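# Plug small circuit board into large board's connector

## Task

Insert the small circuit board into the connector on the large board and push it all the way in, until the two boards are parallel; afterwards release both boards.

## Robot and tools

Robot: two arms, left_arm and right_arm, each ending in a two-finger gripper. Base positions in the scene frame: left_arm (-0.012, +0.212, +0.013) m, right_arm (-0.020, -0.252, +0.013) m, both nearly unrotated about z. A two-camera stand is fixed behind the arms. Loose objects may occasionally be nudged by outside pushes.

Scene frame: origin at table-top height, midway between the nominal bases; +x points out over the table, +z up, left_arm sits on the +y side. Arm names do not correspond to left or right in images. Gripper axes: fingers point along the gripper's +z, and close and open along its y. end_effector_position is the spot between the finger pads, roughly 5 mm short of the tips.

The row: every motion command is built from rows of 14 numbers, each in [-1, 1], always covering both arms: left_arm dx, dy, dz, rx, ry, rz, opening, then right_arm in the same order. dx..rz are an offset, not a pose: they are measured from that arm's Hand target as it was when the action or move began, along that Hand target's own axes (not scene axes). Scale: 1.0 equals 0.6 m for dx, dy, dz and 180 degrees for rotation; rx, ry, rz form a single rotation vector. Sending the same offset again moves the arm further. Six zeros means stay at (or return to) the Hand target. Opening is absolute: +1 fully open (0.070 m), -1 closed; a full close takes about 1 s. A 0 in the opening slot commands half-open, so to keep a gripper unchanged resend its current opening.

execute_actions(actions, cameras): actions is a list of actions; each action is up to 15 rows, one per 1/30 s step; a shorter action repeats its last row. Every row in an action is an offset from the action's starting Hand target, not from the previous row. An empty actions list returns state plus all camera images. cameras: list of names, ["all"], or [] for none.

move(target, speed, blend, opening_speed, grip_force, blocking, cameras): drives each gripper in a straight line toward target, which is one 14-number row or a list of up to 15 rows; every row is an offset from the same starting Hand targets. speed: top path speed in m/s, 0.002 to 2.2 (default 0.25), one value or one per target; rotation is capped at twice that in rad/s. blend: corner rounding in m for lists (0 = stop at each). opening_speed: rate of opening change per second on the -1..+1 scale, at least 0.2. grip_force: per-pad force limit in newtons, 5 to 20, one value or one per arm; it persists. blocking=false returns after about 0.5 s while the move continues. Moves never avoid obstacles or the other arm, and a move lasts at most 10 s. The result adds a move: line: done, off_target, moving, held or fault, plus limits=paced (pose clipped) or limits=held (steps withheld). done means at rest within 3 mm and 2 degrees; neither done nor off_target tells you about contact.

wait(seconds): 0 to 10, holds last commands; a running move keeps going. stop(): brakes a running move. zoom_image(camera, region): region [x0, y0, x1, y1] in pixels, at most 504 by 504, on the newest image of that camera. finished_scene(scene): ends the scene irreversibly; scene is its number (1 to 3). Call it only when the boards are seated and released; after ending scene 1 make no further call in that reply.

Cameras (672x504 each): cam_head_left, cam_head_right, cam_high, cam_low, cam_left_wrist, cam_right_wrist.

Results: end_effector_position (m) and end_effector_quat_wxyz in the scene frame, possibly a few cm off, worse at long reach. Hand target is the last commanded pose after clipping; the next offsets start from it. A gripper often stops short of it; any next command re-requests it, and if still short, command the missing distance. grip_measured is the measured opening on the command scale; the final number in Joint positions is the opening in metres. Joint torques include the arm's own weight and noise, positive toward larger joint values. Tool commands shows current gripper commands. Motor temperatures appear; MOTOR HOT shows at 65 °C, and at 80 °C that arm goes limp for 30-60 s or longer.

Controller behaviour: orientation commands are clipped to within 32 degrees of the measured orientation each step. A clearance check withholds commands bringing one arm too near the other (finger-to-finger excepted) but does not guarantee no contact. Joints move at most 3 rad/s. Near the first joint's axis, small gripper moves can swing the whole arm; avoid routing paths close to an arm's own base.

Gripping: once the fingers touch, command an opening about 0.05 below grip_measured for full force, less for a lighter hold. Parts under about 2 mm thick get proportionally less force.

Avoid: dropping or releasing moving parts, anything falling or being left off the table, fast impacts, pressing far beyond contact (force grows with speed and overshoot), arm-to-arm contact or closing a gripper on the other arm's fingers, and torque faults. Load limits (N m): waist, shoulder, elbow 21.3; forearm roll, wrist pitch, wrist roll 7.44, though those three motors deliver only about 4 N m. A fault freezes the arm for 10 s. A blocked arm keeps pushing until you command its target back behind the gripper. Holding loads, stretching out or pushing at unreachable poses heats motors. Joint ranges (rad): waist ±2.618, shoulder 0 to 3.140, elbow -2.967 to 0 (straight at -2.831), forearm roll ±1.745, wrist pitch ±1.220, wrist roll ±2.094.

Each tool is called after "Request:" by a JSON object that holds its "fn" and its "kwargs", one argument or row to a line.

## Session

Request:
{"fn": "execute_actions", "kwargs": {
  "actions": []
}}

Request:
{"fn": "zoom_image", "kwargs": {
  "camera": "cam_head_left",
  "region": [80, 170, 540, 360]
}}

Scene clock: 0.00 s.
left_arm: end_effector_position=(+0.3167, +0.1897, +0.2074) grip_measured=+0.98 end_effector_quat_wxyz=(+0.435, +0.333, +0.821, -0.161) | right_arm: end_effector_position=(+0.1811, -0.0347, +0.1325) grip_measured=+1.00 end_effector_quat_wxyz=(+0.052, +0.268, +0.958, +0.086)
Joint positions: left_arm=[0.524 1.372 -0.847 -1.096 1.048 1.799 0.069] | right_arm=[0.832 1.474 -1.015 -0.019 0.999 1.391 0.07]
Joint torques (N m): no reading
Motor temperatures (°C): left_arm=[24 23 22 26 27 27] | right_arm=[23 23 28 27 28 28]
Hand target: left_arm +0.3167, +0.1897, +0.2074; +0.435, +0.333, +0.821, -0.161 | right_arm +0.1811, -0.0347, +0.1325; +0.052, +0.268, +0.958, +0.086
Tool commands: left_gripper/opening=+1.0 right_gripper/opening=+1.0

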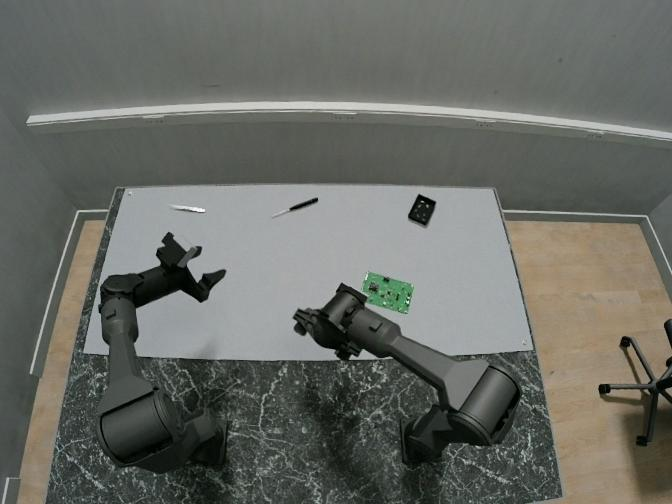

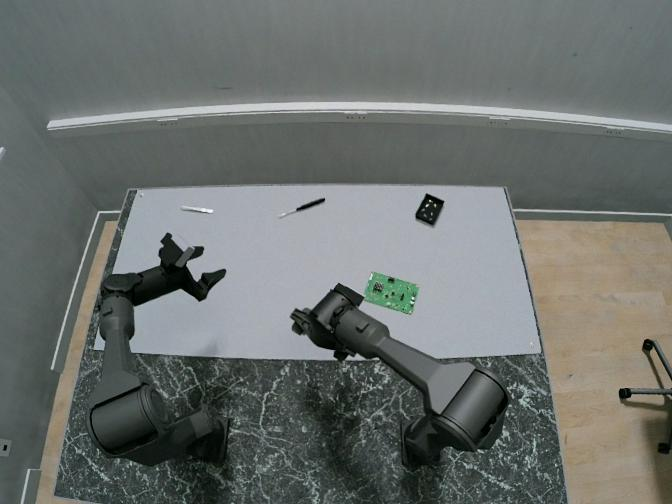

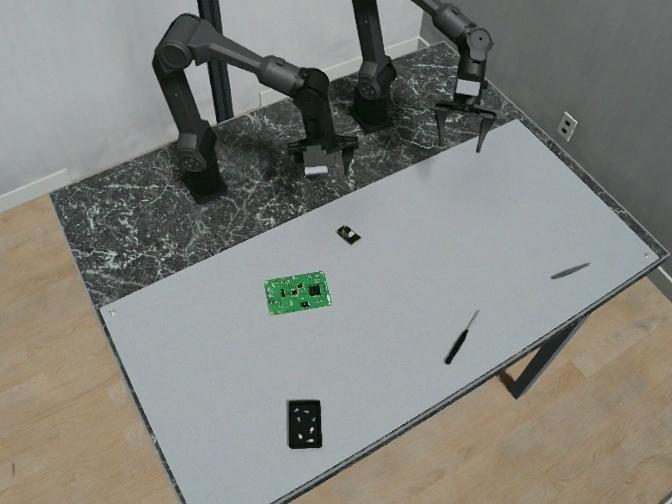

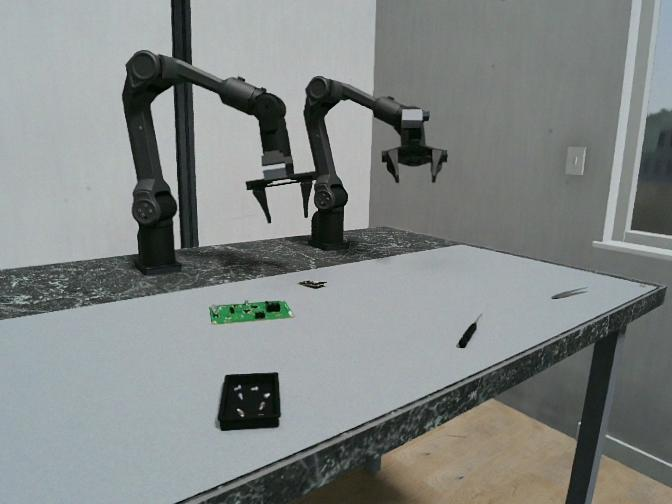

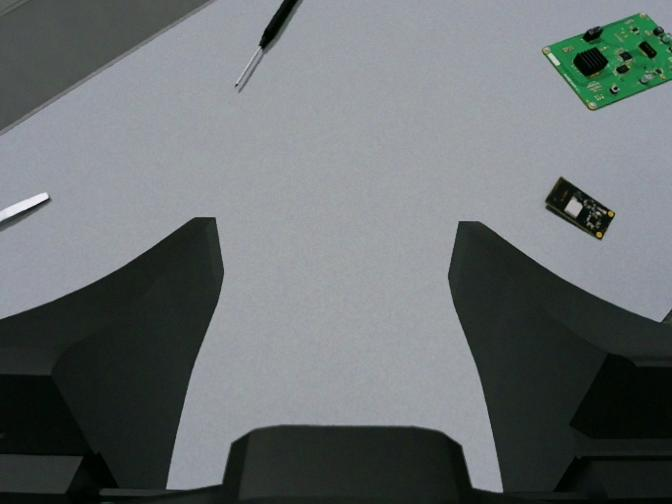

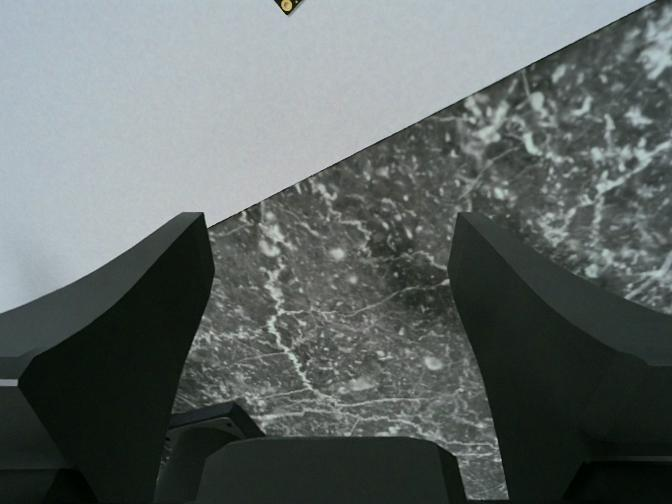

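Scaled by 1.096 from the camera's 672x504 image, which has a finer 960x720 frame.

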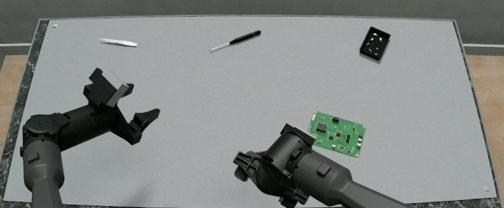

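Request:
{"fn": "move", "kwargs": {
  "target": [0,0,0,0,0,0,1,-0.2317,0.0313,-0.1,0.0556,0.0336,-0.1733,1],
  "speed": 0.4,
  "cameras": ["cam_right_wrist"]
}}

Scene clock: 11.03 s.
left_arm: end_effector_position=(+0.3167, +0.1897, +0.2074) grip_measured=+0.98 end_effector_quat_wxyz=(+0.435, +0.333, +0.821, -0.161) | right_arm: end_effector_position=(+0.3004, -0.1000, +0.2019) grip_measured=+1.00 end_effector_quat_wxyz=(+0.121, +0.001, +0.991, +0.058)
Joint positions: left_arm=[0.524 1.372 -0.847 -1.096 1.048 1.799 0.069] | right_arm=[0.439 1.591 -1.411 0.001 1.208 0.444 0.07]
Joint torques (N m): left_arm=[0.59 -3.21 -5.6 -0.63 0.21 -0.06] | right_arm=[0.12 -3.91 -3.7 0.02 -0.18 0.17]
Hand target: left_arm +0.3167, +0.1897, +0.2074; +0.435, +0.333, +0.821, -0.161 | right_arm +0.3002, -0.0998, +0.2023; -0.001, +0.000, +1.000, +0.000
Off the commanded pose: left_arm 0.000 m, 0 deg | right_arm 0.000 m, 15 deg.
joint sent to its limit (right arm) — joint 5 (wrist pitch), upper limit. The joint targets are off in orientation, not in position.
move: off_target (right_arm)
Images, in order (width x height): cam_right_wrist 672x504.

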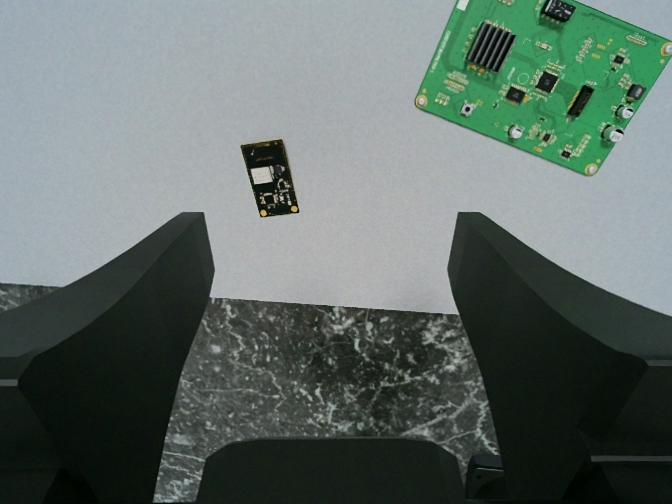

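Request:
{"fn": "zoom_image", "kwargs": {
  "camera": "cam_right_wrist",
  "region": [410, 0, 672, 190]
}}

Request:
{"fn": "zoom_image", "kwargs": {
  "camera": "cam_right_wrist",
  "region": [230, 125, 310, 225]
}}

Scaled by 1.924 from the camera's 672x504 image, which has a finer 960x720 frame.

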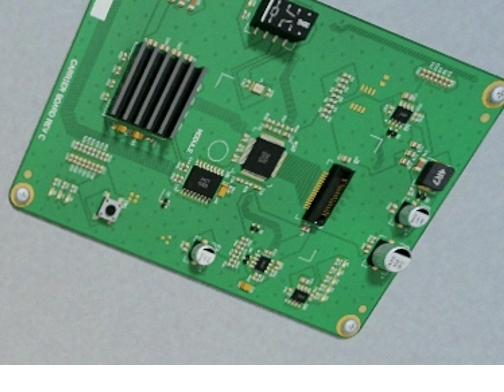

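Scaled by 5.040 from the camera's 672x504 image, which has a finer 960x720 frame.

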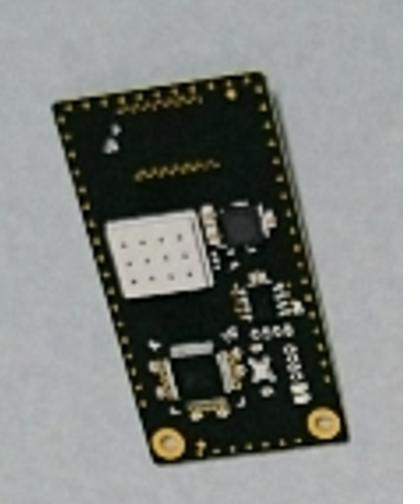

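Request:
{"fn": "move", "kwargs": {
  "target": [
    [0,0,0,0,0,0,1,0.083,-0.5,-0.083,0,0,0,1],
    [0.0791,-0.287,0.3338,-0.1428,0.285,-0.2894,0.6,0.083,-0.5,-0.083,0,0,0,1]
  ],
  "speed": 0.5,
  "blend": [0.05,0],
  "cameras": ["cam_left_wrist"]
}}

Scene clock: 37.17 s.
left_arm: end_effector_position=(+0.3014, -0.0270, +0.0498) grip_measured=+0.60 end_effector_quat_wxyz=(+0.001, -0.109, +0.994, +0.000) | right_arm: end_effector_position=(+0.2508, -0.4000, +0.2518) grip_measured=+1.00 end_effector_quat_wxyz=(+0.181, +0.000, +0.978, -0.099)
Joint positions: left_arm=[-0.607 2.04 -1.463 0.001 1.08 -0.872 0.056] | right_arm=[-0.503 1.328 -1.295 -0.001 1.208 -0.498 0.07]
Joint torques (N m): left_arm=[1.09 -8.09 -4.37 -0.07 -0.18 -0.02] | right_arm=[-0.63 -3.79 -3.03 0 -0.07 -0.22]
Hand target: left_arm +0.3011, -0.0269, +0.0498; +0.001, -0.109, +0.994, +0.000 | right_arm +0.2505, -0.3998, +0.2522; -0.001, +0.000, +1.000, +0.000
Off the commanded pose: left_arm 0.000 m, 0 deg | right_arm 0.001 m, 24 deg.
joint sent to its limit (right arm) — joint 5 (wrist pitch), upper limit. The joint targets are off in orientation, not in position.
move: off_target (right_arm)
Images, in order (width x height): cam_left_wrist 672x504.

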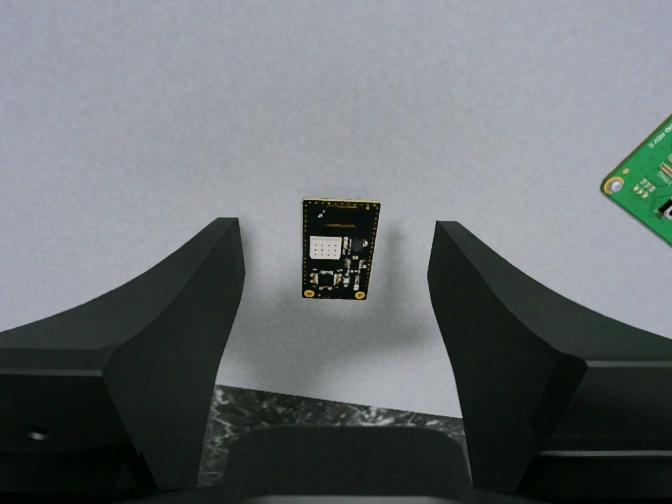

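Request:
{"fn": "move", "kwargs": {
  "target": [
    [0.0292,-0.0028,0.03,0,-0.022,0.019,0.4,0,0,0,0,0,0,1],
    [0.0292,-0.0028,0.0688,0,-0.022,0.019,0.4,0,0,0,0,0,0,1]
  ],
  "speed": 0.15,
  "opening_speed": 1,
  "cameras": ["cam_left_wrist"]
}}

Scene clock: 44.40 s.
left_arm: end_effector_position=(+0.2839, -0.0322, +0.0075) grip_measured=+0.40 end_effector_quat_wxyz=(+0.034, -0.080, +0.996, +0.005) | right_arm: end_effector_position=(+0.2508, -0.4000, +0.2518) grip_measured=+1.00 end_effector_quat_wxyz=(+0.181, +0.000, +0.978, -0.099)
Joint positions: left_arm=[-0.677 2.051 -1.29 0.073 0.857 -0.928 0.049] | right_arm=[-0.503 1.328 -1.295 -0.001 1.208 -0.498 0.07]
Joint torques (N m): left_arm=[1.13 -7.74 -5.67 0.16 -0.05 -0.24] | right_arm=[-0.83 -3.82 -2.9 -0.01 -0.01 -0.18]
Hand target: left_arm +0.2844, -0.0323, +0.0085; +0.035, -0.080, +0.996, +0.004 | right_arm +0.2505, -0.3998, +0.2522; -0.001, +0.000, +1.000, +0.000
Off the commanded pose: left_arm 0.001 m, 0 deg | right_arm 0.001 m, 24 deg.
joint sent to its limit (right arm) — joint 5 (wrist pitch), upper limit. The joint targets are off in orientation, not in position.
move: off_target (right_arm)
Images, in order (width x height): cam_left_wrist 672x504.

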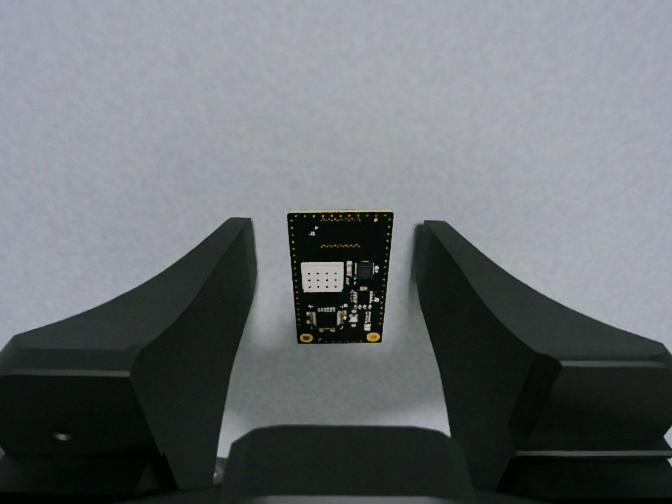

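Request:
{"fn": "move", "kwargs": {
  "target": [
    [0,0,0,0,0,0,-0.38,0,0,0,0,0,0,1],
    [0,0,-0.1,0,0,0,-0.38,0,0,0,0,0,0,1],
    [-0.0625,-0.3203,-0.115,0.0228,0.0134,0.6609,-0.38,0,0,0,0,0,0,1],
    [-0.0563,-0.3203,-0.0252,0.0228,0.0134,0.6609,-0.38,0,0,0,0,0,0,1]
  ],
  "speed": 0.3,
  "blend": [0,0.03,0.02,0],
  "opening_speed": 1,
  "cameras": ["cam_left_wrist"]
}}

Request:
{"fn": "zoom_image", "kwargs": {
  "camera": "cam_left_wrist",
  "region": [240, 130, 440, 280]
}}

Scene clock: 56.00 s.
left_arm: end_effector_position=(+0.3471, -0.2163, +0.0248) grip_measured=-0.33 end_effector_quat_wxyz=(+0.106, +0.814, +0.571, +0.010) | right_arm: end_effector_position=(+0.2508, -0.4000, +0.2518) grip_measured=+1.00 end_effector_quat_wxyz=(+0.181, +0.000, +0.978, -0.099)
Joint positions: left_arm=[-0.829 2.585 -2.368 0.002 1.227 1.043 0.024] | right_arm=[-0.503 1.328 -1.295 -0.001 1.208 -0.498 0.07]
Joint torques (N m): left_arm=[0.23 -10.96 -6.44 0.05 -0.15 -0.24] | right_arm=[-0.64 -3.5 -3.21 0.04 0.03 -0.18]
Hand target: left_arm +0.3472, -0.2169, +0.0255; -0.001, +0.818, +0.575, +0.001 | right_arm +0.2505, -0.3998, +0.2522; -0.001, +0.000, +1.000, +0.000
Off the commanded pose: left_arm 0.001 m, 12 deg | right_arm 0.001 m, 24 deg.
joint sent to its limit (left arm) — joint 5 (wrist pitch), upper limit. The joint targets are off in orientation, not in position.
joint sent to its limit (right arm) — joint 5 (wrist pitch), upper limit. The joint targets are off in orientation, not in position.
move: off_target (left_arm, right_arm)
Images, in order (width x height): cam_left_wrist 672x504.

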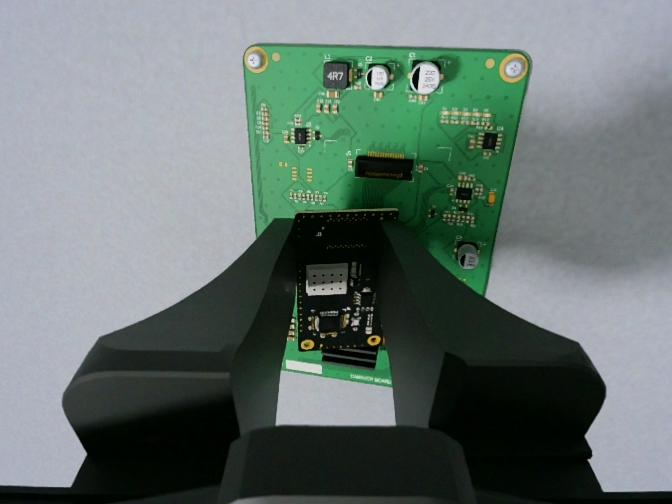

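Scaled by 2.520 from the camera's 672x504 image, which has a finer 960x720 frame.

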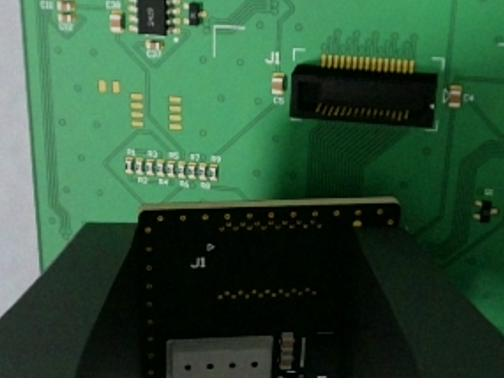

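Request:
{"fn": "move", "kwargs": {
  "target": [
    [0.01,0,-0.08,0,0,0,-0.38,0,0,0,0,0,0,1],
    [0.255,-0.2107,-0.06,0,0,0,-0.38,0,0,0,0,0,0,1],
    [0.255,-0.2107,0.0245,0,0,0,-0.38,0,0,0,0,0,0,1]
  ],
  "speed": [0.3,0.4,0.12],
  "blend": [0.02,0.02,0]
}}

Request:
{"fn": "move", "kwargs": {
  "target": [
    [0,0,0,0,0,0,0.1,0,0,0,0,0,0,0.4],
    [0,0,-0.1,0,0,0,0.1,0,0,0,0,0,0,0.4],
    [0.395,-0.1,-0.25,0,0,-0.39,0.1,-0.0508,0.4,0.2,0,0,-0.39,0.4],
    [0.395,-0.1,-0.25,0,0,-0.39,0.1,-0.0508,0.62,0.3533,0,0,-0.39,0.4]
  ],
  "speed": [0.3,0.3,0.5,0.4],
  "blend": [0,0.03,0.03,0],
  "opening_speed": 1.5,
  "cameras": ["cam_right_wrist"]
}}

Scene clock: 67.80 s.
left_arm: end_effector_position=(+0.2799, -0.0297, +0.0102) grip_measured=-0.33 end_effector_quat_wxyz=(-0.002, +0.818, +0.575, +0.001) | right_arm: end_effector_position=(+0.2508, -0.4000, +0.2518) grip_measured=+1.00 end_effector_quat_wxyz=(+0.181, +0.000, +0.978, -0.099)
Joint positions: left_arm=[-0.648 2.061 -1.321 0.003 0.922 1.222 0.024] | right_arm=[-0.503 1.328 -1.295 -0.001 1.208 -0.498 0.07]
Joint torques (N m): left_arm=[0.89 -7.69 -5.59 -0.15 0.05 0.13] | right_arm=[-0.8 -3.79 -2.88 0.01 -0.02 -0.21]
Hand target: left_arm +0.2803, -0.0300, +0.0112; -0.001, +0.818, +0.575, +0.001 | right_arm +0.2505, -0.3998, +0.2522; -0.001, +0.000, +1.000, +0.000
Off the commanded pose: left_arm 0.001 m, 0 deg | right_arm 0.001 m, 24 deg.
joint sent to its limit (right arm) — joint 5 (wrist pitch), upper limit. The joint targets are off in orientation, not in position.
move: off_target (right_arm)

Scene clock: 71.77 s.
left_arm: end_effector_position=(+0.3040, +0.2129, +0.1611) grip_measured=+0.10 end_effector_quat_wxyz=(+0.053, +0.338, +0.939, +0.020) | right_arm: end_effector_position=(+0.2811, -0.0275, +0.0403) grip_measured=+0.40 end_effector_quat_wxyz=(+0.000, -0.575, +0.818, +0.000)
Joint positions: left_arm=[0.047 1.582 -1.264 0.002 1.227 0.692 0.038] | right_arm=[0.637 1.998 -1.35 0.001 1.011 -0.584 0.049]
Joint torques (N m): left_arm=[0.12 -3.99 -6.49 -0.13 -0.16 0.12] | right_arm=[-0.44 -7.47 -2.31 0.1 -0.13 -0.19]
Hand target: left_arm +0.3043, +0.2129, +0.1618; +0.000, +0.339, +0.941, +0.001 | right_arm +0.2807, -0.0278, +0.0401; -0.001, -0.575, +0.818, +0.000
Off the commanded pose: left_arm 0.001 m, 6 deg | right_arm 0.001 m, 0 deg.
joint sent to its limit (left arm) — joint 5 (wrist pitch), upper limit. The joint targets are off in orientation, not in position.
move: off_target (left_arm)
Images, in order (width x height): cam_right_wrist 672x504.

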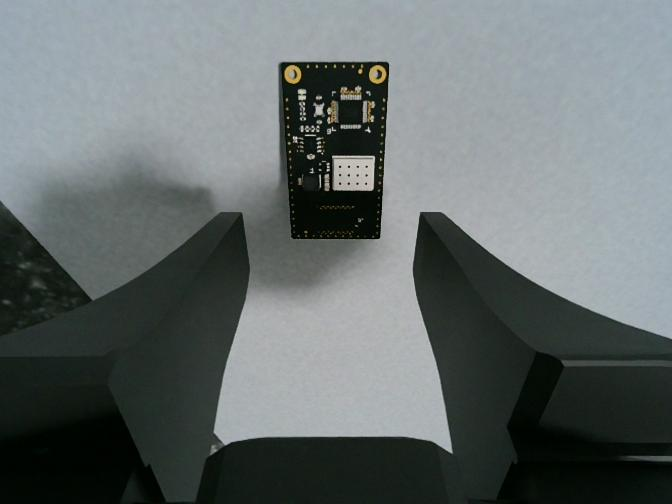

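Request:
{"fn": "move", "kwargs": {
  "target": [0,0,0,0,0,0,0.1,0.0225,-0.003,0.053,0,0.022,0,0.2],
  "speed": 0.15,
  "cameras": ["cam_right_wrist"]
}}

Scene clock: 81.40 s.
left_arm: end_effector_position=(+0.3042, +0.2129, +0.1614) grip_measured=+0.10 end_effector_quat_wxyz=(+0.053, +0.338, +0.939, +0.020) | right_arm: end_effector_position=(+0.2784, -0.0389, +0.0128) grip_measured=+0.19 end_effector_quat_wxyz=(-0.024, -0.575, +0.818, -0.018)
Joint positions: left_arm=[0.047 1.582 -1.265 0.002 1.227 0.692 0.038] | right_arm=[0.638 2.051 -1.315 -0.042 0.971 -0.559 0.042]
Joint torques (N m): left_arm=[0.17 -3.89 -6.5 -0.14 0.1 0.12] | right_arm=[-3.79 4 1.8 -1.11 -1.24 0.05]
Hand target: left_arm +0.3043, +0.2129, +0.1618; +0.000, +0.339, +0.941, +0.001 | right_arm +0.2778, -0.0412, +0.0083; -0.029, -0.575, +0.818, -0.020
Off the commanded pose: left_arm 0.000 m, 6 deg | right_arm 0.005 m, 1 deg.
joint sent to its limit (left arm) — joint 5 (wrist pitch), upper limit. The joint targets are off in orientation, not in position.
move: off_target (left_arm, right_arm)
Images, in order (width x height): cam_right_wrist 672x504.

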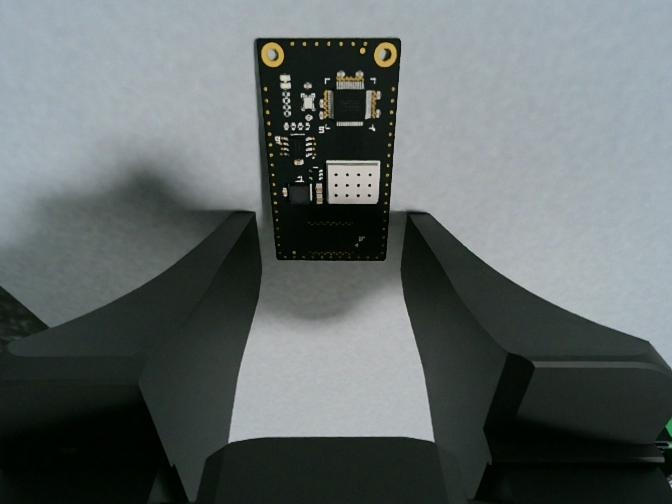

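Request:
{"fn": "move", "kwargs": {
  "target": [
    [0,0,0,0,0,0,0.1,0,0,-0.012,0,0,0,0.2],
    [0,0,0,0,0,0,0.1,0,0,-0.012,0,0,0,-0.4],
    [0,0,0,0,0,0,0.1,0.006,0,-0.12,0,0,0,-0.4],
    [0,0,0,0,0,0,0.1,0.2423,-0.2082,-0.134,0,-0.022,0,-0.4],
    [0,0,0,0,0,0,0.1,0.2365,-0.2082,-0.0507,0,-0.022,0,-0.4]
  ],
  "speed": 0.3,
  "blend": [0,0,0.03,0.02,0],
  "opening_speed": 1,
  "cameras": ["cam_right_wrist"]
}}

Request:
{"fn": "zoom_image", "kwargs": {
  "camera": "cam_right_wrist",
  "region": [230, 190, 430, 340]
}}

Scene clock: 93.10 s.
left_arm: end_effector_position=(+0.3042, +0.2129, +0.1614) grip_measured=+0.10 end_effector_quat_wxyz=(+0.053, +0.338, +0.939, +0.020) | right_arm: end_effector_position=(+0.3475, -0.2147, +0.0475) grip_measured=-0.16 end_effector_quat_wxyz=(-0.002, -0.575, +0.818, +0.001)
Joint positions: left_arm=[0.047 1.582 -1.265 0.002 1.227 0.692 0.038] | right_arm=[0.098 1.969 -1.334 -0.001 1.027 -1.122 0.029]
Joint torques (N m): left_arm=[0.17 -3.9 -6.43 -0.15 0.1 0.12] | right_arm=[-0.04 -7.1 -3.48 0 -0.01 -0.21]
Motor temperatures (°C): left_arm=[24 26 23 26 27 27] | right_arm=[24 25 28 36 28 28]
Hand target: left_arm +0.3043, +0.2129, +0.1618; +0.000, +0.339, +0.941, +0.001 | right_arm +0.3481, -0.2147, +0.0484; -0.001, -0.575, +0.818, +0.000
Off the commanded pose: left_arm 0.000 m, 6 deg | right_arm 0.001 m, 0 deg.
joint sent to its limit (left arm) — joint 5 (wrist pitch), upper limit. The joint targets are off in orientation, not in position.
move: off_target (left_arm)
Images, in order (width x height): cam_right_wrist 672x504.

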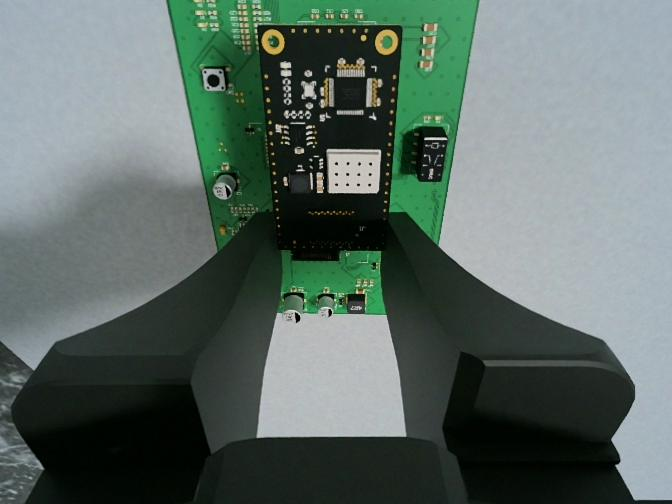

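Scaled by 2.520 from the camera's 672x504 image, which has a finer 960x720 frame.

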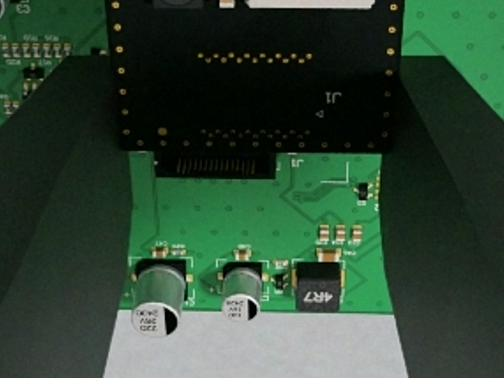

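Request:
{"fn": "move", "kwargs": {
  "target": [0,0,0,0,0,0,0.1,0.03,0.0108,0.0325,0,0,0.007,-0.4],
  "speed": 0.15,
  "cameras": ["cam_right_wrist"]
}}

Request:
{"fn": "zoom_image", "kwargs": {
  "camera": "cam_right_wrist",
  "region": [230, 190, 430, 340]
}}

Request:
{"fn": "zoom_image", "kwargs": {
  "camera": "cam_right_wrist",
  "region": [235, 5, 435, 65]
}}

Scene clock: 102.83 s.
left_arm: end_effector_position=(+0.3042, +0.2129, +0.1614) grip_measured=+0.10 end_effector_quat_wxyz=(+0.053, +0.338, +0.939, +0.020) | right_arm: end_effector_position=(+0.3357, -0.2297, +0.0285) grip_measured=-0.16 end_effector_quat_wxyz=(-0.001, -0.566, +0.824, +0.000)
Joint positions: left_arm=[0.047 1.582 -1.265 0.002 1.227 0.692 0.038] | right_arm=[0.06 1.96 -1.233 -0.001 0.933 -1.138 0.029]
Joint torques (N m): left_arm=[0.13 -3.89 -6.44 -0.15 0.1 0.11] | right_arm=[0.42 -6.96 -3.37 0.14 0.02 -0.13]
Hand target: left_arm +0.3043, +0.2129, +0.1618; +0.000, +0.339, +0.941, +0.001 | right_arm +0.3359, -0.2294, +0.0290; -0.001, -0.566, +0.824, +0.000
Off the commanded pose: left_arm 0.000 m, 6 deg | right_arm 0.001 m, 0 deg.
joint sent to its limit (left arm) — joint 5 (wrist pitch), upper limit. The joint targets are off in orientation, not in position.
move: off_target (left_arm)
Images, in order (width x height): cam_right_wrist 672x504.

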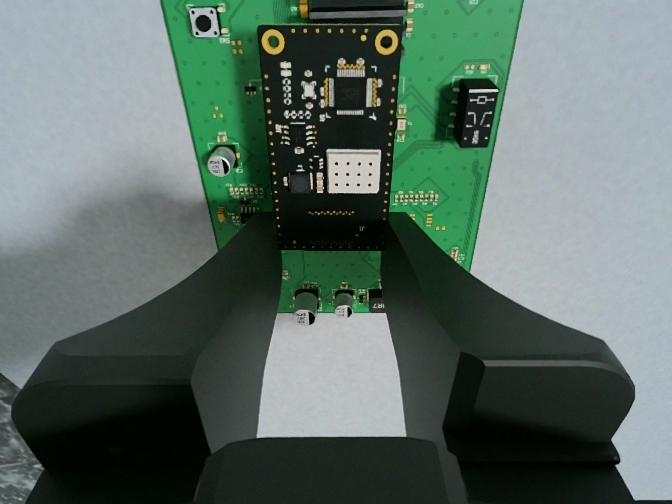

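Scaled by 2.520 from the camera's 672x504 image, which has a finer 960x720 frame.

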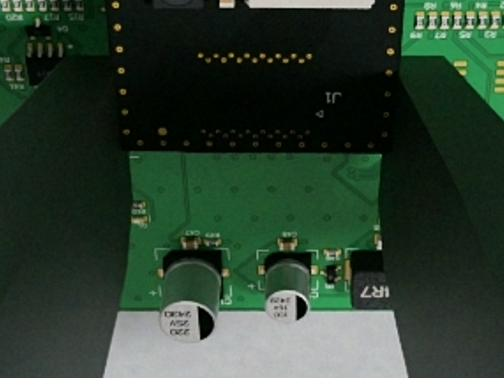

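Scaled by 2.520 from the camera's 672x504 image, which has a finer 960x720 frame.

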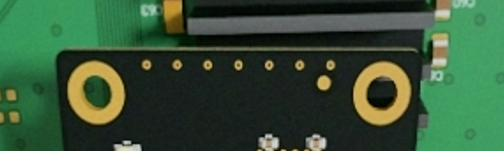

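Request:
{"fn": "move", "kwargs": {
  "target": [
    [0,0,0,0,0,0,0.1,0.0217,-0.0005,0,0,0,0,-0.4],
    [0,0,0,0,0,0,0.1,0.0217,-0.0005,0.008,0,0,0,-0.4]
  ],
  "speed": 0.1,
  "cameras": ["cam_right_wrist"]
}}

Request:
{"fn": "zoom_image", "kwargs": {
  "camera": "cam_right_wrist",
  "region": [230, 190, 430, 340]
}}

Request:
{"fn": "zoom_image", "kwargs": {
  "camera": "cam_right_wrist",
  "region": [235, 0, 435, 60]
}}

Scene clock: 121.73 s.
left_arm: end_effector_position=(+0.3042, +0.2129, +0.1614) grip_measured=+0.10 end_effector_quat_wxyz=(+0.053, +0.338, +0.939, +0.020) | right_arm: end_effector_position=(+0.3317, -0.2416, +0.0245) grip_measured=-0.16 end_effector_quat_wxyz=(+0.000, -0.566, +0.824, +0.000)
Joint positions: left_arm=[0.047 1.582 -1.265 0.002 1.227 0.692 0.038] | right_arm=[0.027 1.952 -1.201 -0.001 0.907 -1.172 0.029]
Joint torques (N m): left_arm=[0.18 -3.85 -6.49 -0.15 0.1 0.12] | right_arm=[0.26 -5.19 -2.79 0.18 -0.03 0]
Motor temperatures (°C): left_arm=[24 25 24 26 27 27] | right_arm=[23 27 29 31 28 27]
Hand target: left_arm +0.3043, +0.2129, +0.1618; +0.000, +0.339, +0.941, +0.001 | right_arm +0.3315, -0.2417, +0.0242; -0.001, -0.566, +0.824, +0.000
Off the commanded pose: left_arm 0.000 m, 6 deg | right_arm 0.000 m, 0 deg.
joint sent to its limit (left arm) — joint 5 (wrist pitch), upper limit. The joint targets are off in orientation, not in position.
move: off_target (left_arm)
Images, in order (width x height): cam_right_wrist 672x504.

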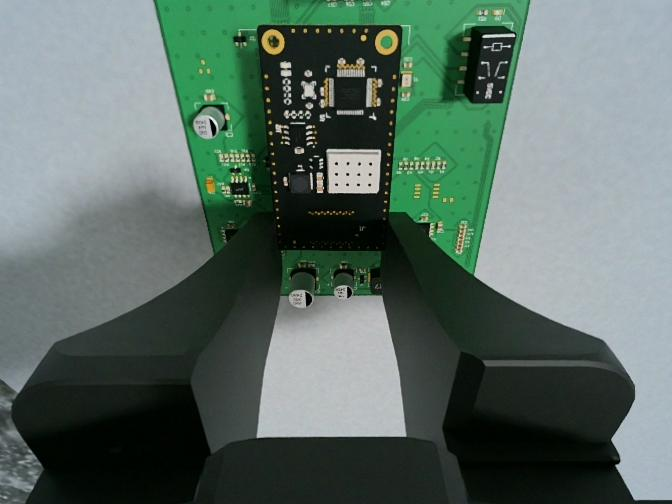

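Scaled by 2.520 from the camera's 672x504 image, which has a finer 960x720 frame.

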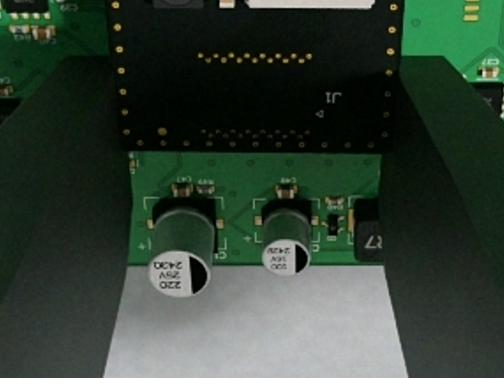

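Scaled by 2.520 from the camera's 672x504 image, which has a finer 960x720 frame.

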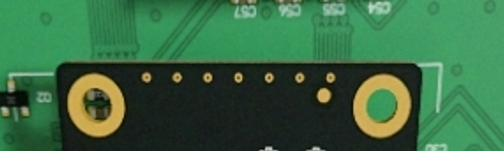

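Request:
{"fn": "move", "kwargs": {
  "target": [
    [0,0,0,0,0,0,0.1,0.0017,0,0.004,0,0,-0.0055,-0.4],
    [0,0,0,0,0,0,0.1,0.0017,0,0.0095,0,0,-0.0055,-0.4]
  ],
  "speed": 0.025,
  "cameras": ["cam_right_wrist"]
}}

Request:
{"fn": "zoom_image", "kwargs": {
  "camera": "cam_right_wrist",
  "region": [230, 190, 430, 340]
}}

Request:
{"fn": "zoom_image", "kwargs": {
  "camera": "cam_right_wrist",
  "region": [235, 0, 435, 60]
}}

Scene clock: 135.57 s.
left_arm: end_effector_position=(+0.3042, +0.2129, +0.1614) grip_measured=+0.10 end_effector_quat_wxyz=(+0.053, +0.338, +0.939, +0.020) | right_arm: end_effector_position=(+0.3320, -0.2426, +0.0194) grip_measured=-0.16 end_effector_quat_wxyz=(+0.001, -0.573, +0.819, -0.001)
Joint positions: left_arm=[0.047 1.582 -1.265 0.002 1.227 0.692 0.038] | right_arm=[0.024 1.962 -1.193 -0.001 0.887 -1.192 0.029]
Joint torques (N m): left_arm=[0.18 -3.87 -6.47 -0.16 0.1 0.11] | right_arm=[-0.08 -1.18 0.28 0.17 -0.1 0.05]
Hand target: left_arm +0.3043, +0.2129, +0.1618; +0.000, +0.339, +0.941, +0.001 | right_arm +0.3312, -0.2426, +0.0185; -0.001, -0.573, +0.819, +0.000
Off the commanded pose: left_arm 0.000 m, 6 deg | right_arm 0.001 m, 0 deg.
joint sent to its limit (left arm) — joint 5 (wrist pitch), upper limit. The joint targets are off in orientation, not in position.
move: off_target (left_arm)
Images, in order (width x height): cam_right_wrist 672x504.

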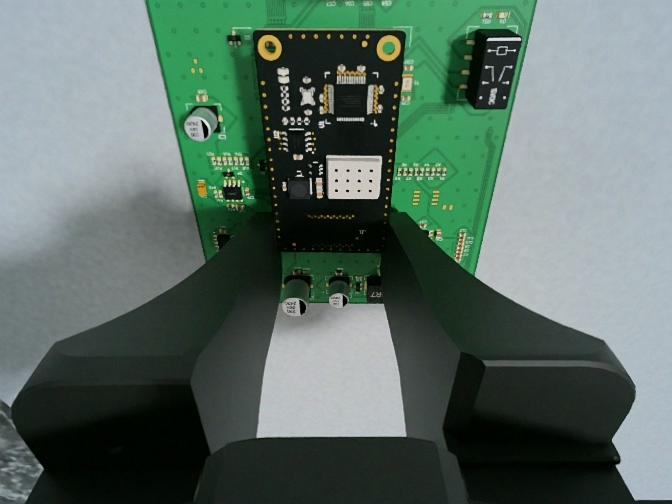

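Scaled by 2.520 from the camera's 672x504 image, which has a finer 960x720 frame.

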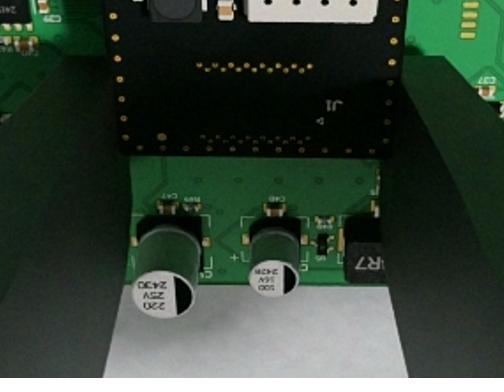

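Scaled by 2.520 from the camera's 672x504 image, which has a finer 960x720 frame.

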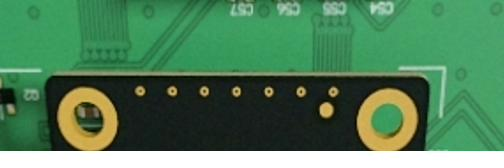

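Request:
{"fn": "move", "kwargs": {
  "target": [
    [0,0,0,0,0,0,0.1,0,0,-0.012,0,0,-0.009,-0.45],
    [0,0,0,0,0,0,0.1,-0.027,0,-0.012,0,0,-0.009,-0.45]
  ],
  "speed": 0.1,
  "cameras": ["cam_right_wrist"]
}}

Request:
{"fn": "zoom_image", "kwargs": {
  "camera": "cam_right_wrist",
  "region": [230, 190, 430, 340]
}}

Scene clock: 147.77 s.
left_arm: end_effector_position=(+0.3042, +0.2129, +0.1614) grip_measured=+0.10 end_effector_quat_wxyz=(+0.053, +0.338, +0.939, +0.020) | right_arm: end_effector_position=(+0.3372, -0.2270, +0.0262) grip_measured=-0.16 end_effector_quat_wxyz=(+0.000, -0.585, +0.811, +0.000)
Joint positions: left_arm=[0.047 1.582 -1.265 0.002 1.227 0.692 0.038] | right_arm=[0.067 1.967 -1.235 -0.001 0.924 -1.177 0.029]
Joint torques (N m): left_arm=[0.2 -3.87 -6.47 -0.16 0.09 0.11] | right_arm=[-0.51 -5.09 -2.79 0.04 -0.06 -0.18]
Hand target: left_arm +0.3043, +0.2129, +0.1618; +0.000, +0.339, +0.941, +0.001 | right_arm +0.3367, -0.2274, +0.0257; -0.001, -0.585, +0.811, +0.000
Off the commanded pose: left_arm 0.000 m, 6 deg | right_arm 0.001 m, 0 deg.
joint sent to its limit (left arm) — joint 5 (wrist pitch), upper limit. The joint targets are off in orientation, not in position.
move: off_target (left_arm)
Images, in order (width x height): cam_right_wrist 672x504.

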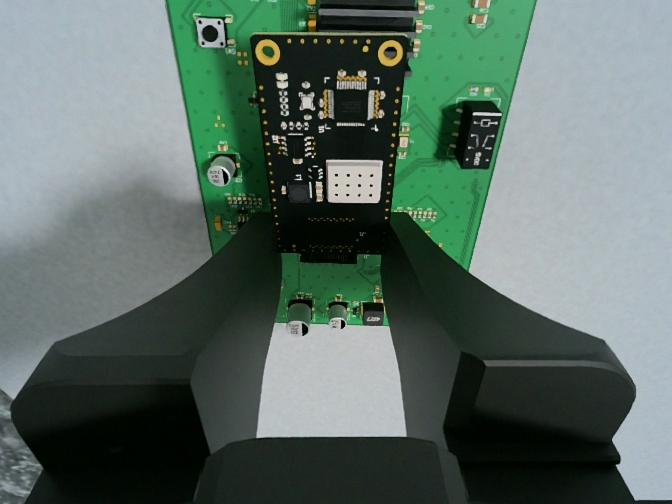

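Scaled by 2.520 from the camera's 672x504 image, which has a finer 960x720 frame.

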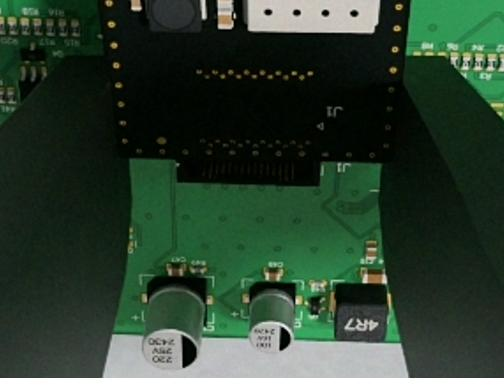

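Request:
{"fn": "move", "kwargs": {
  "target": [
    [0,0,0,0,0,0,0.1,0.0245,0.002,0,0,0,0,-0.45],
    [0,0,0,0,0,0,0.1,0.0245,0.002,0.006,0,0,0,-0.45]
  ],
  "speed": 0.08,
  "cameras": ["cam_right_wrist"]
}}

Request:
{"fn": "zoom_image", "kwargs": {
  "camera": "cam_right_wrist",
  "region": [235, 0, 435, 60]
}}

Request:
{"fn": "zoom_image", "kwargs": {
  "camera": "cam_right_wrist",
  "region": [230, 190, 430, 340]
}}

Scene clock: 155.03 s.
left_arm: end_effector_position=(+0.3042, +0.2129, +0.1614) grip_measured=+0.10 end_effector_quat_wxyz=(+0.053, +0.338, +0.939, +0.020) | right_arm: end_effector_position=(+0.3312, -0.2412, +0.0227) grip_measured=-0.16 end_effector_quat_wxyz=(+0.000, -0.585, +0.811, -0.001)
Joint positions: left_arm=[0.047 1.582 -1.265 0.002 1.227 0.692 0.038] | right_arm=[0.028 1.954 -1.196 -0.001 0.899 -1.216 0.029]
Joint torques (N m): left_arm=[0.21 -3.92 -6.48 -0.16 0.09 0.11] | right_arm=[0.27 -4.97 -2.23 0.19 0.02 0.17]
Hand target: left_arm +0.3043, +0.2129, +0.1618; +0.000, +0.339, +0.941, +0.001 | right_arm +0.3309, -0.2410, +0.0221; -0.001, -0.585, +0.811, +0.000
Off the commanded pose: left_arm 0.000 m, 6 deg | right_arm 0.001 m, 0 deg.
joint sent to its limit (left arm) — joint 5 (wrist pitch), upper limit. The joint targets are off in orientation, not in position.
move: off_target (left_arm)
Images, in order (width x height): cam_right_wrist 672x504.

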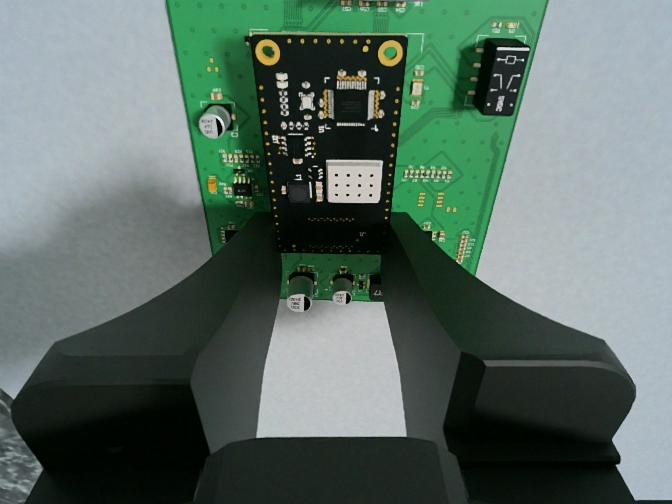

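Scaled by 2.520 from the camera's 672x504 image, which has a finer 960x720 frame.

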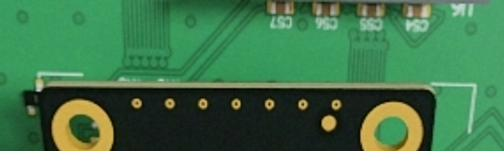

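Scaled by 2.520 from the camera's 672x504 image, which has a finer 960x720 frame.

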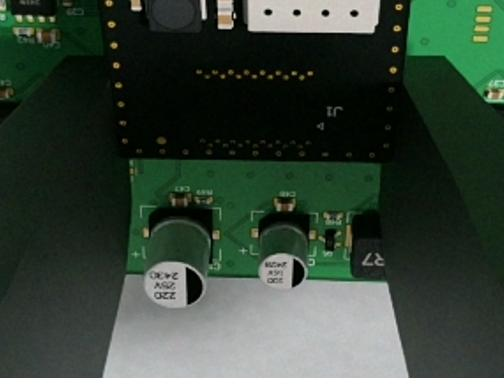

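Request:
{"fn": "move", "kwargs": {
  "target": [
    [0,0,0,0,0,0,0.1,0.0003,-0.0006,0,0,0.015,0.005,-0.5],
    [0,0,0,0,0,0,0.1,0.0003,-0.0006,0.008,0,0.015,0.005,-0.5]
  ],
  "speed": 0.025,
  "cameras": ["cam_right_wrist"]
}}

Request:
{"fn": "zoom_image", "kwargs": {
  "camera": "cam_right_wrist",
  "region": [235, 0, 435, 60]
}}

Request:
{"fn": "zoom_image", "kwargs": {
  "camera": "cam_right_wrist",
  "region": [230, 190, 430, 340]
}}

Scene clock: 166.90 s.
left_arm: end_effector_position=(+0.3042, +0.2129, +0.1614) grip_measured=+0.10 end_effector_quat_wxyz=(+0.053, +0.338, +0.939, +0.020) | right_arm: end_effector_position=(+0.3322, -0.2411, +0.0189) grip_measured=-0.16 end_effector_quat_wxyz=(-0.018, -0.578, +0.815, -0.015)
Joint positions: left_arm=[0.047 1.582 -1.265 0.002 1.227 0.692 0.038] | right_arm=[0.055 1.974 -1.211 -0.055 0.91 -1.14 0.029]
Joint torques (N m): left_arm=[0.23 -3.94 -6.47 -0.15 0.1 0.11] | right_arm=[-0.3 -1.51 -0.08 0.08 -0.53 0.23]
Hand target: left_arm +0.3043, +0.2129, +0.1618; +0.000, +0.339, +0.941, +0.001 | right_arm +0.3312, -0.2413, +0.0173; -0.020, -0.578, +0.816, -0.014
Off the commanded pose: left_arm 0.000 m, 6 deg | right_arm 0.002 m, 0 deg.
joint sent to its limit (left arm) — joint 5 (wrist pitch), upper limit. The joint targets are off in orientation, not in position.
move: off_target (left_arm)
Images, in order (width x height): cam_right_wrist 672x504.

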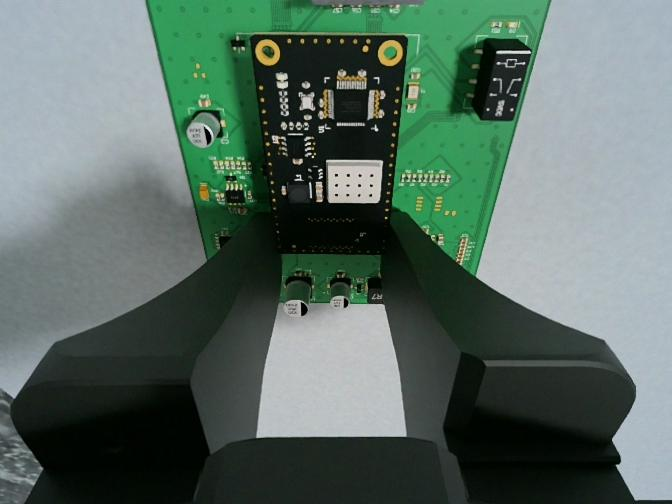

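Scaled by 2.520 from the camera's 672x504 image, which has a finer 960x720 frame.

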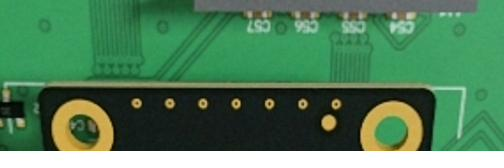

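Scaled by 2.520 from the camera's 672x504 image, which has a finer 960x720 frame.

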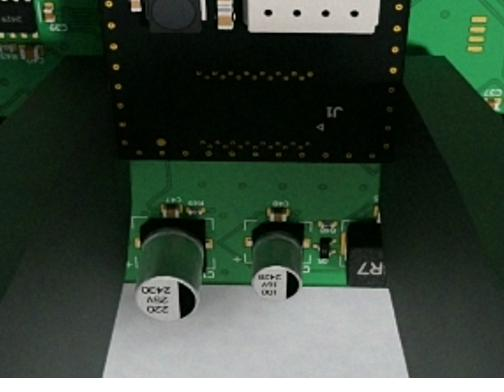

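Request:
{"fn": "move", "kwargs": {
  "target": [
    [0,0,0,0,0,0,0.1,0,0,0,0,0,0,-0.1],
    [0,0,0,0,0,0,0.1,0,0,-0.04,0,-0.015,0,-0.1],
    [0,0,0,0,0,0,0.1,0.0075,0,-0.04,0,-0.015,0,-1],
    [0,0,0,0,0,0,0.1,0.0075,0,0.006,0,-0.015,0,-1]
  ],
  "speed": [0.05,0.08,0.08,0.04],
  "opening_speed": 0.8,
  "cameras": ["cam_right_wrist"]
}}

Request:
{"fn": "zoom_image", "kwargs": {
  "camera": "cam_right_wrist",
  "region": [220, 0, 460, 300]
}}

Scene clock: 177.73 s.
left_arm: end_effector_position=(+0.3042, +0.2129, +0.1614) grip_measured=+0.10 end_effector_quat_wxyz=(+0.053, +0.338, +0.939, +0.020) | right_arm: end_effector_position=(+0.3306, -0.2458, +0.0187) grip_measured=-1.00 end_effector_quat_wxyz=(+0.004, -0.578, +0.816, -0.003)
Joint positions: left_arm=[0.047 1.582 -1.265 0.002 1.227 0.692 0.038] | right_arm=[0.015 1.954 -1.177 -0.001 0.872 -1.213 0]
Joint torques (N m): left_arm=[0.24 -3.89 -6.45 -0.15 0.09 0.11] | right_arm=[0.8 5.73 1.03 0.45 -3.09 0.16]
Hand target: left_arm +0.3043, +0.2129, +0.1618; +0.000, +0.339, +0.941, +0.001 | right_arm +0.3297, -0.2457, +0.0139; +0.000, -0.578, +0.816, +0.000
Off the commanded pose: left_arm 0.000 m, 6 deg | right_arm 0.005 m, 1 deg.
joint sent to its limit (left arm) — joint 5 (wrist pitch), upper limit. The joint targets are off in orientation, not in position.
move: off_target (left_arm, right_arm)
Images, in order (width x height): cam_right_wrist 672x504.

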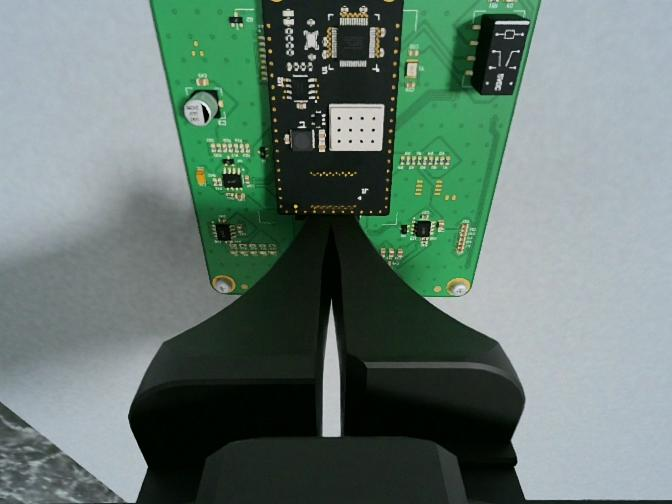

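Scaled by 1.680 from the camera's 672x504 image, which has a finer 960x720 frame.

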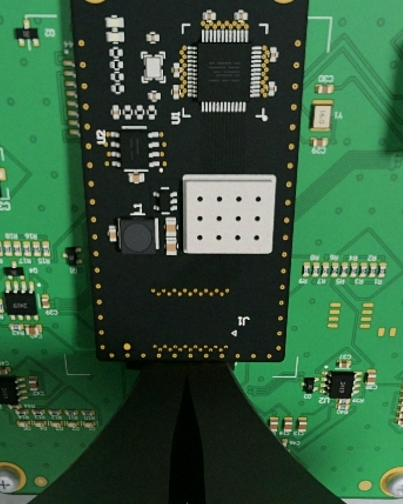

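Request:
{"fn": "move", "kwargs": {
  "target": [0,0,0,0,0,0,0.1,0,0,-0.045,0,0,0,0],
  "speed": 0.2,
  "opening_speed": 3,
  "cameras": ["cam_right_wrist"]
}}

Request:
{"fn": "zoom_image", "kwargs": {
  "camera": "cam_right_wrist",
  "region": [210, 0, 470, 300]
}}

Scene clock: 180.53 s.
left_arm: end_effector_position=(+0.3042, +0.2129, +0.1614) grip_measured=+0.10 end_effector_quat_wxyz=(+0.053, +0.338, +0.939, +0.020) | right_arm: end_effector_position=(+0.3297, -0.2452, +0.0406) grip_measured=+0.00 end_effector_quat_wxyz=(+0.000, -0.579, +0.816, +0.000)
Joint positions: left_arm=[0.047 1.582 -1.265 0.002 1.227 0.692 0.038] | right_arm=[0.016 1.917 -1.219 0 0.961 -1.213 0.035]
Joint torques (N m): left_arm=[0.26 -3.94 -6.47 -0.15 0.09 0.12] | right_arm=[-0.7 -6.76 -3.6 0.04 -0.01 -0.24]
Hand target: left_arm +0.3043, +0.2129, +0.1618; +0.000, +0.339, +0.941, +0.001 | right_arm +0.3297, -0.2456, +0.0409; +0.000, -0.578, +0.816, +0.000
Off the commanded pose: left_arm 0.000 m, 6 deg | right_arm 0.001 m, 0 deg.
joint sent to its limit (left arm) — joint 5 (wrist pitch), upper limit. The joint targets are off in orientation, not in position.
move: off_target (left_arm)
Images, in order (width x height): cam_right_wrist 672x504.

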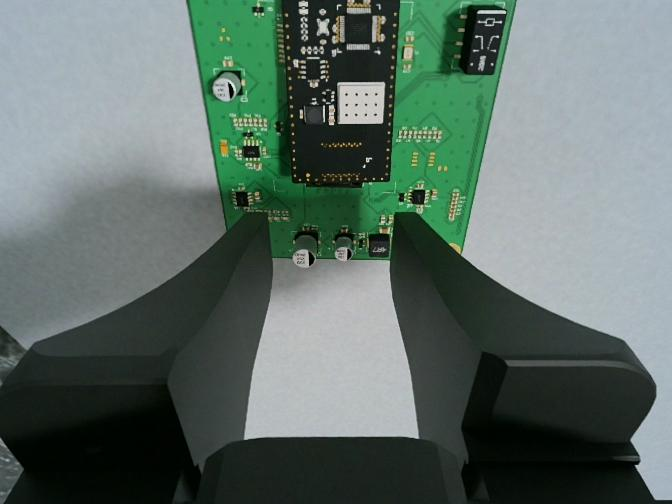

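Scaled by 1.680 from the camera's 672x504 image, which has a finer 960x720 frame.

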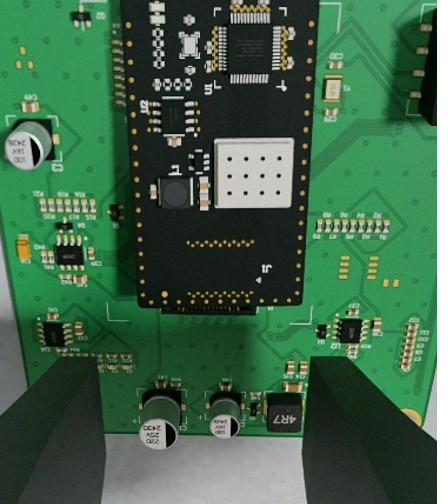

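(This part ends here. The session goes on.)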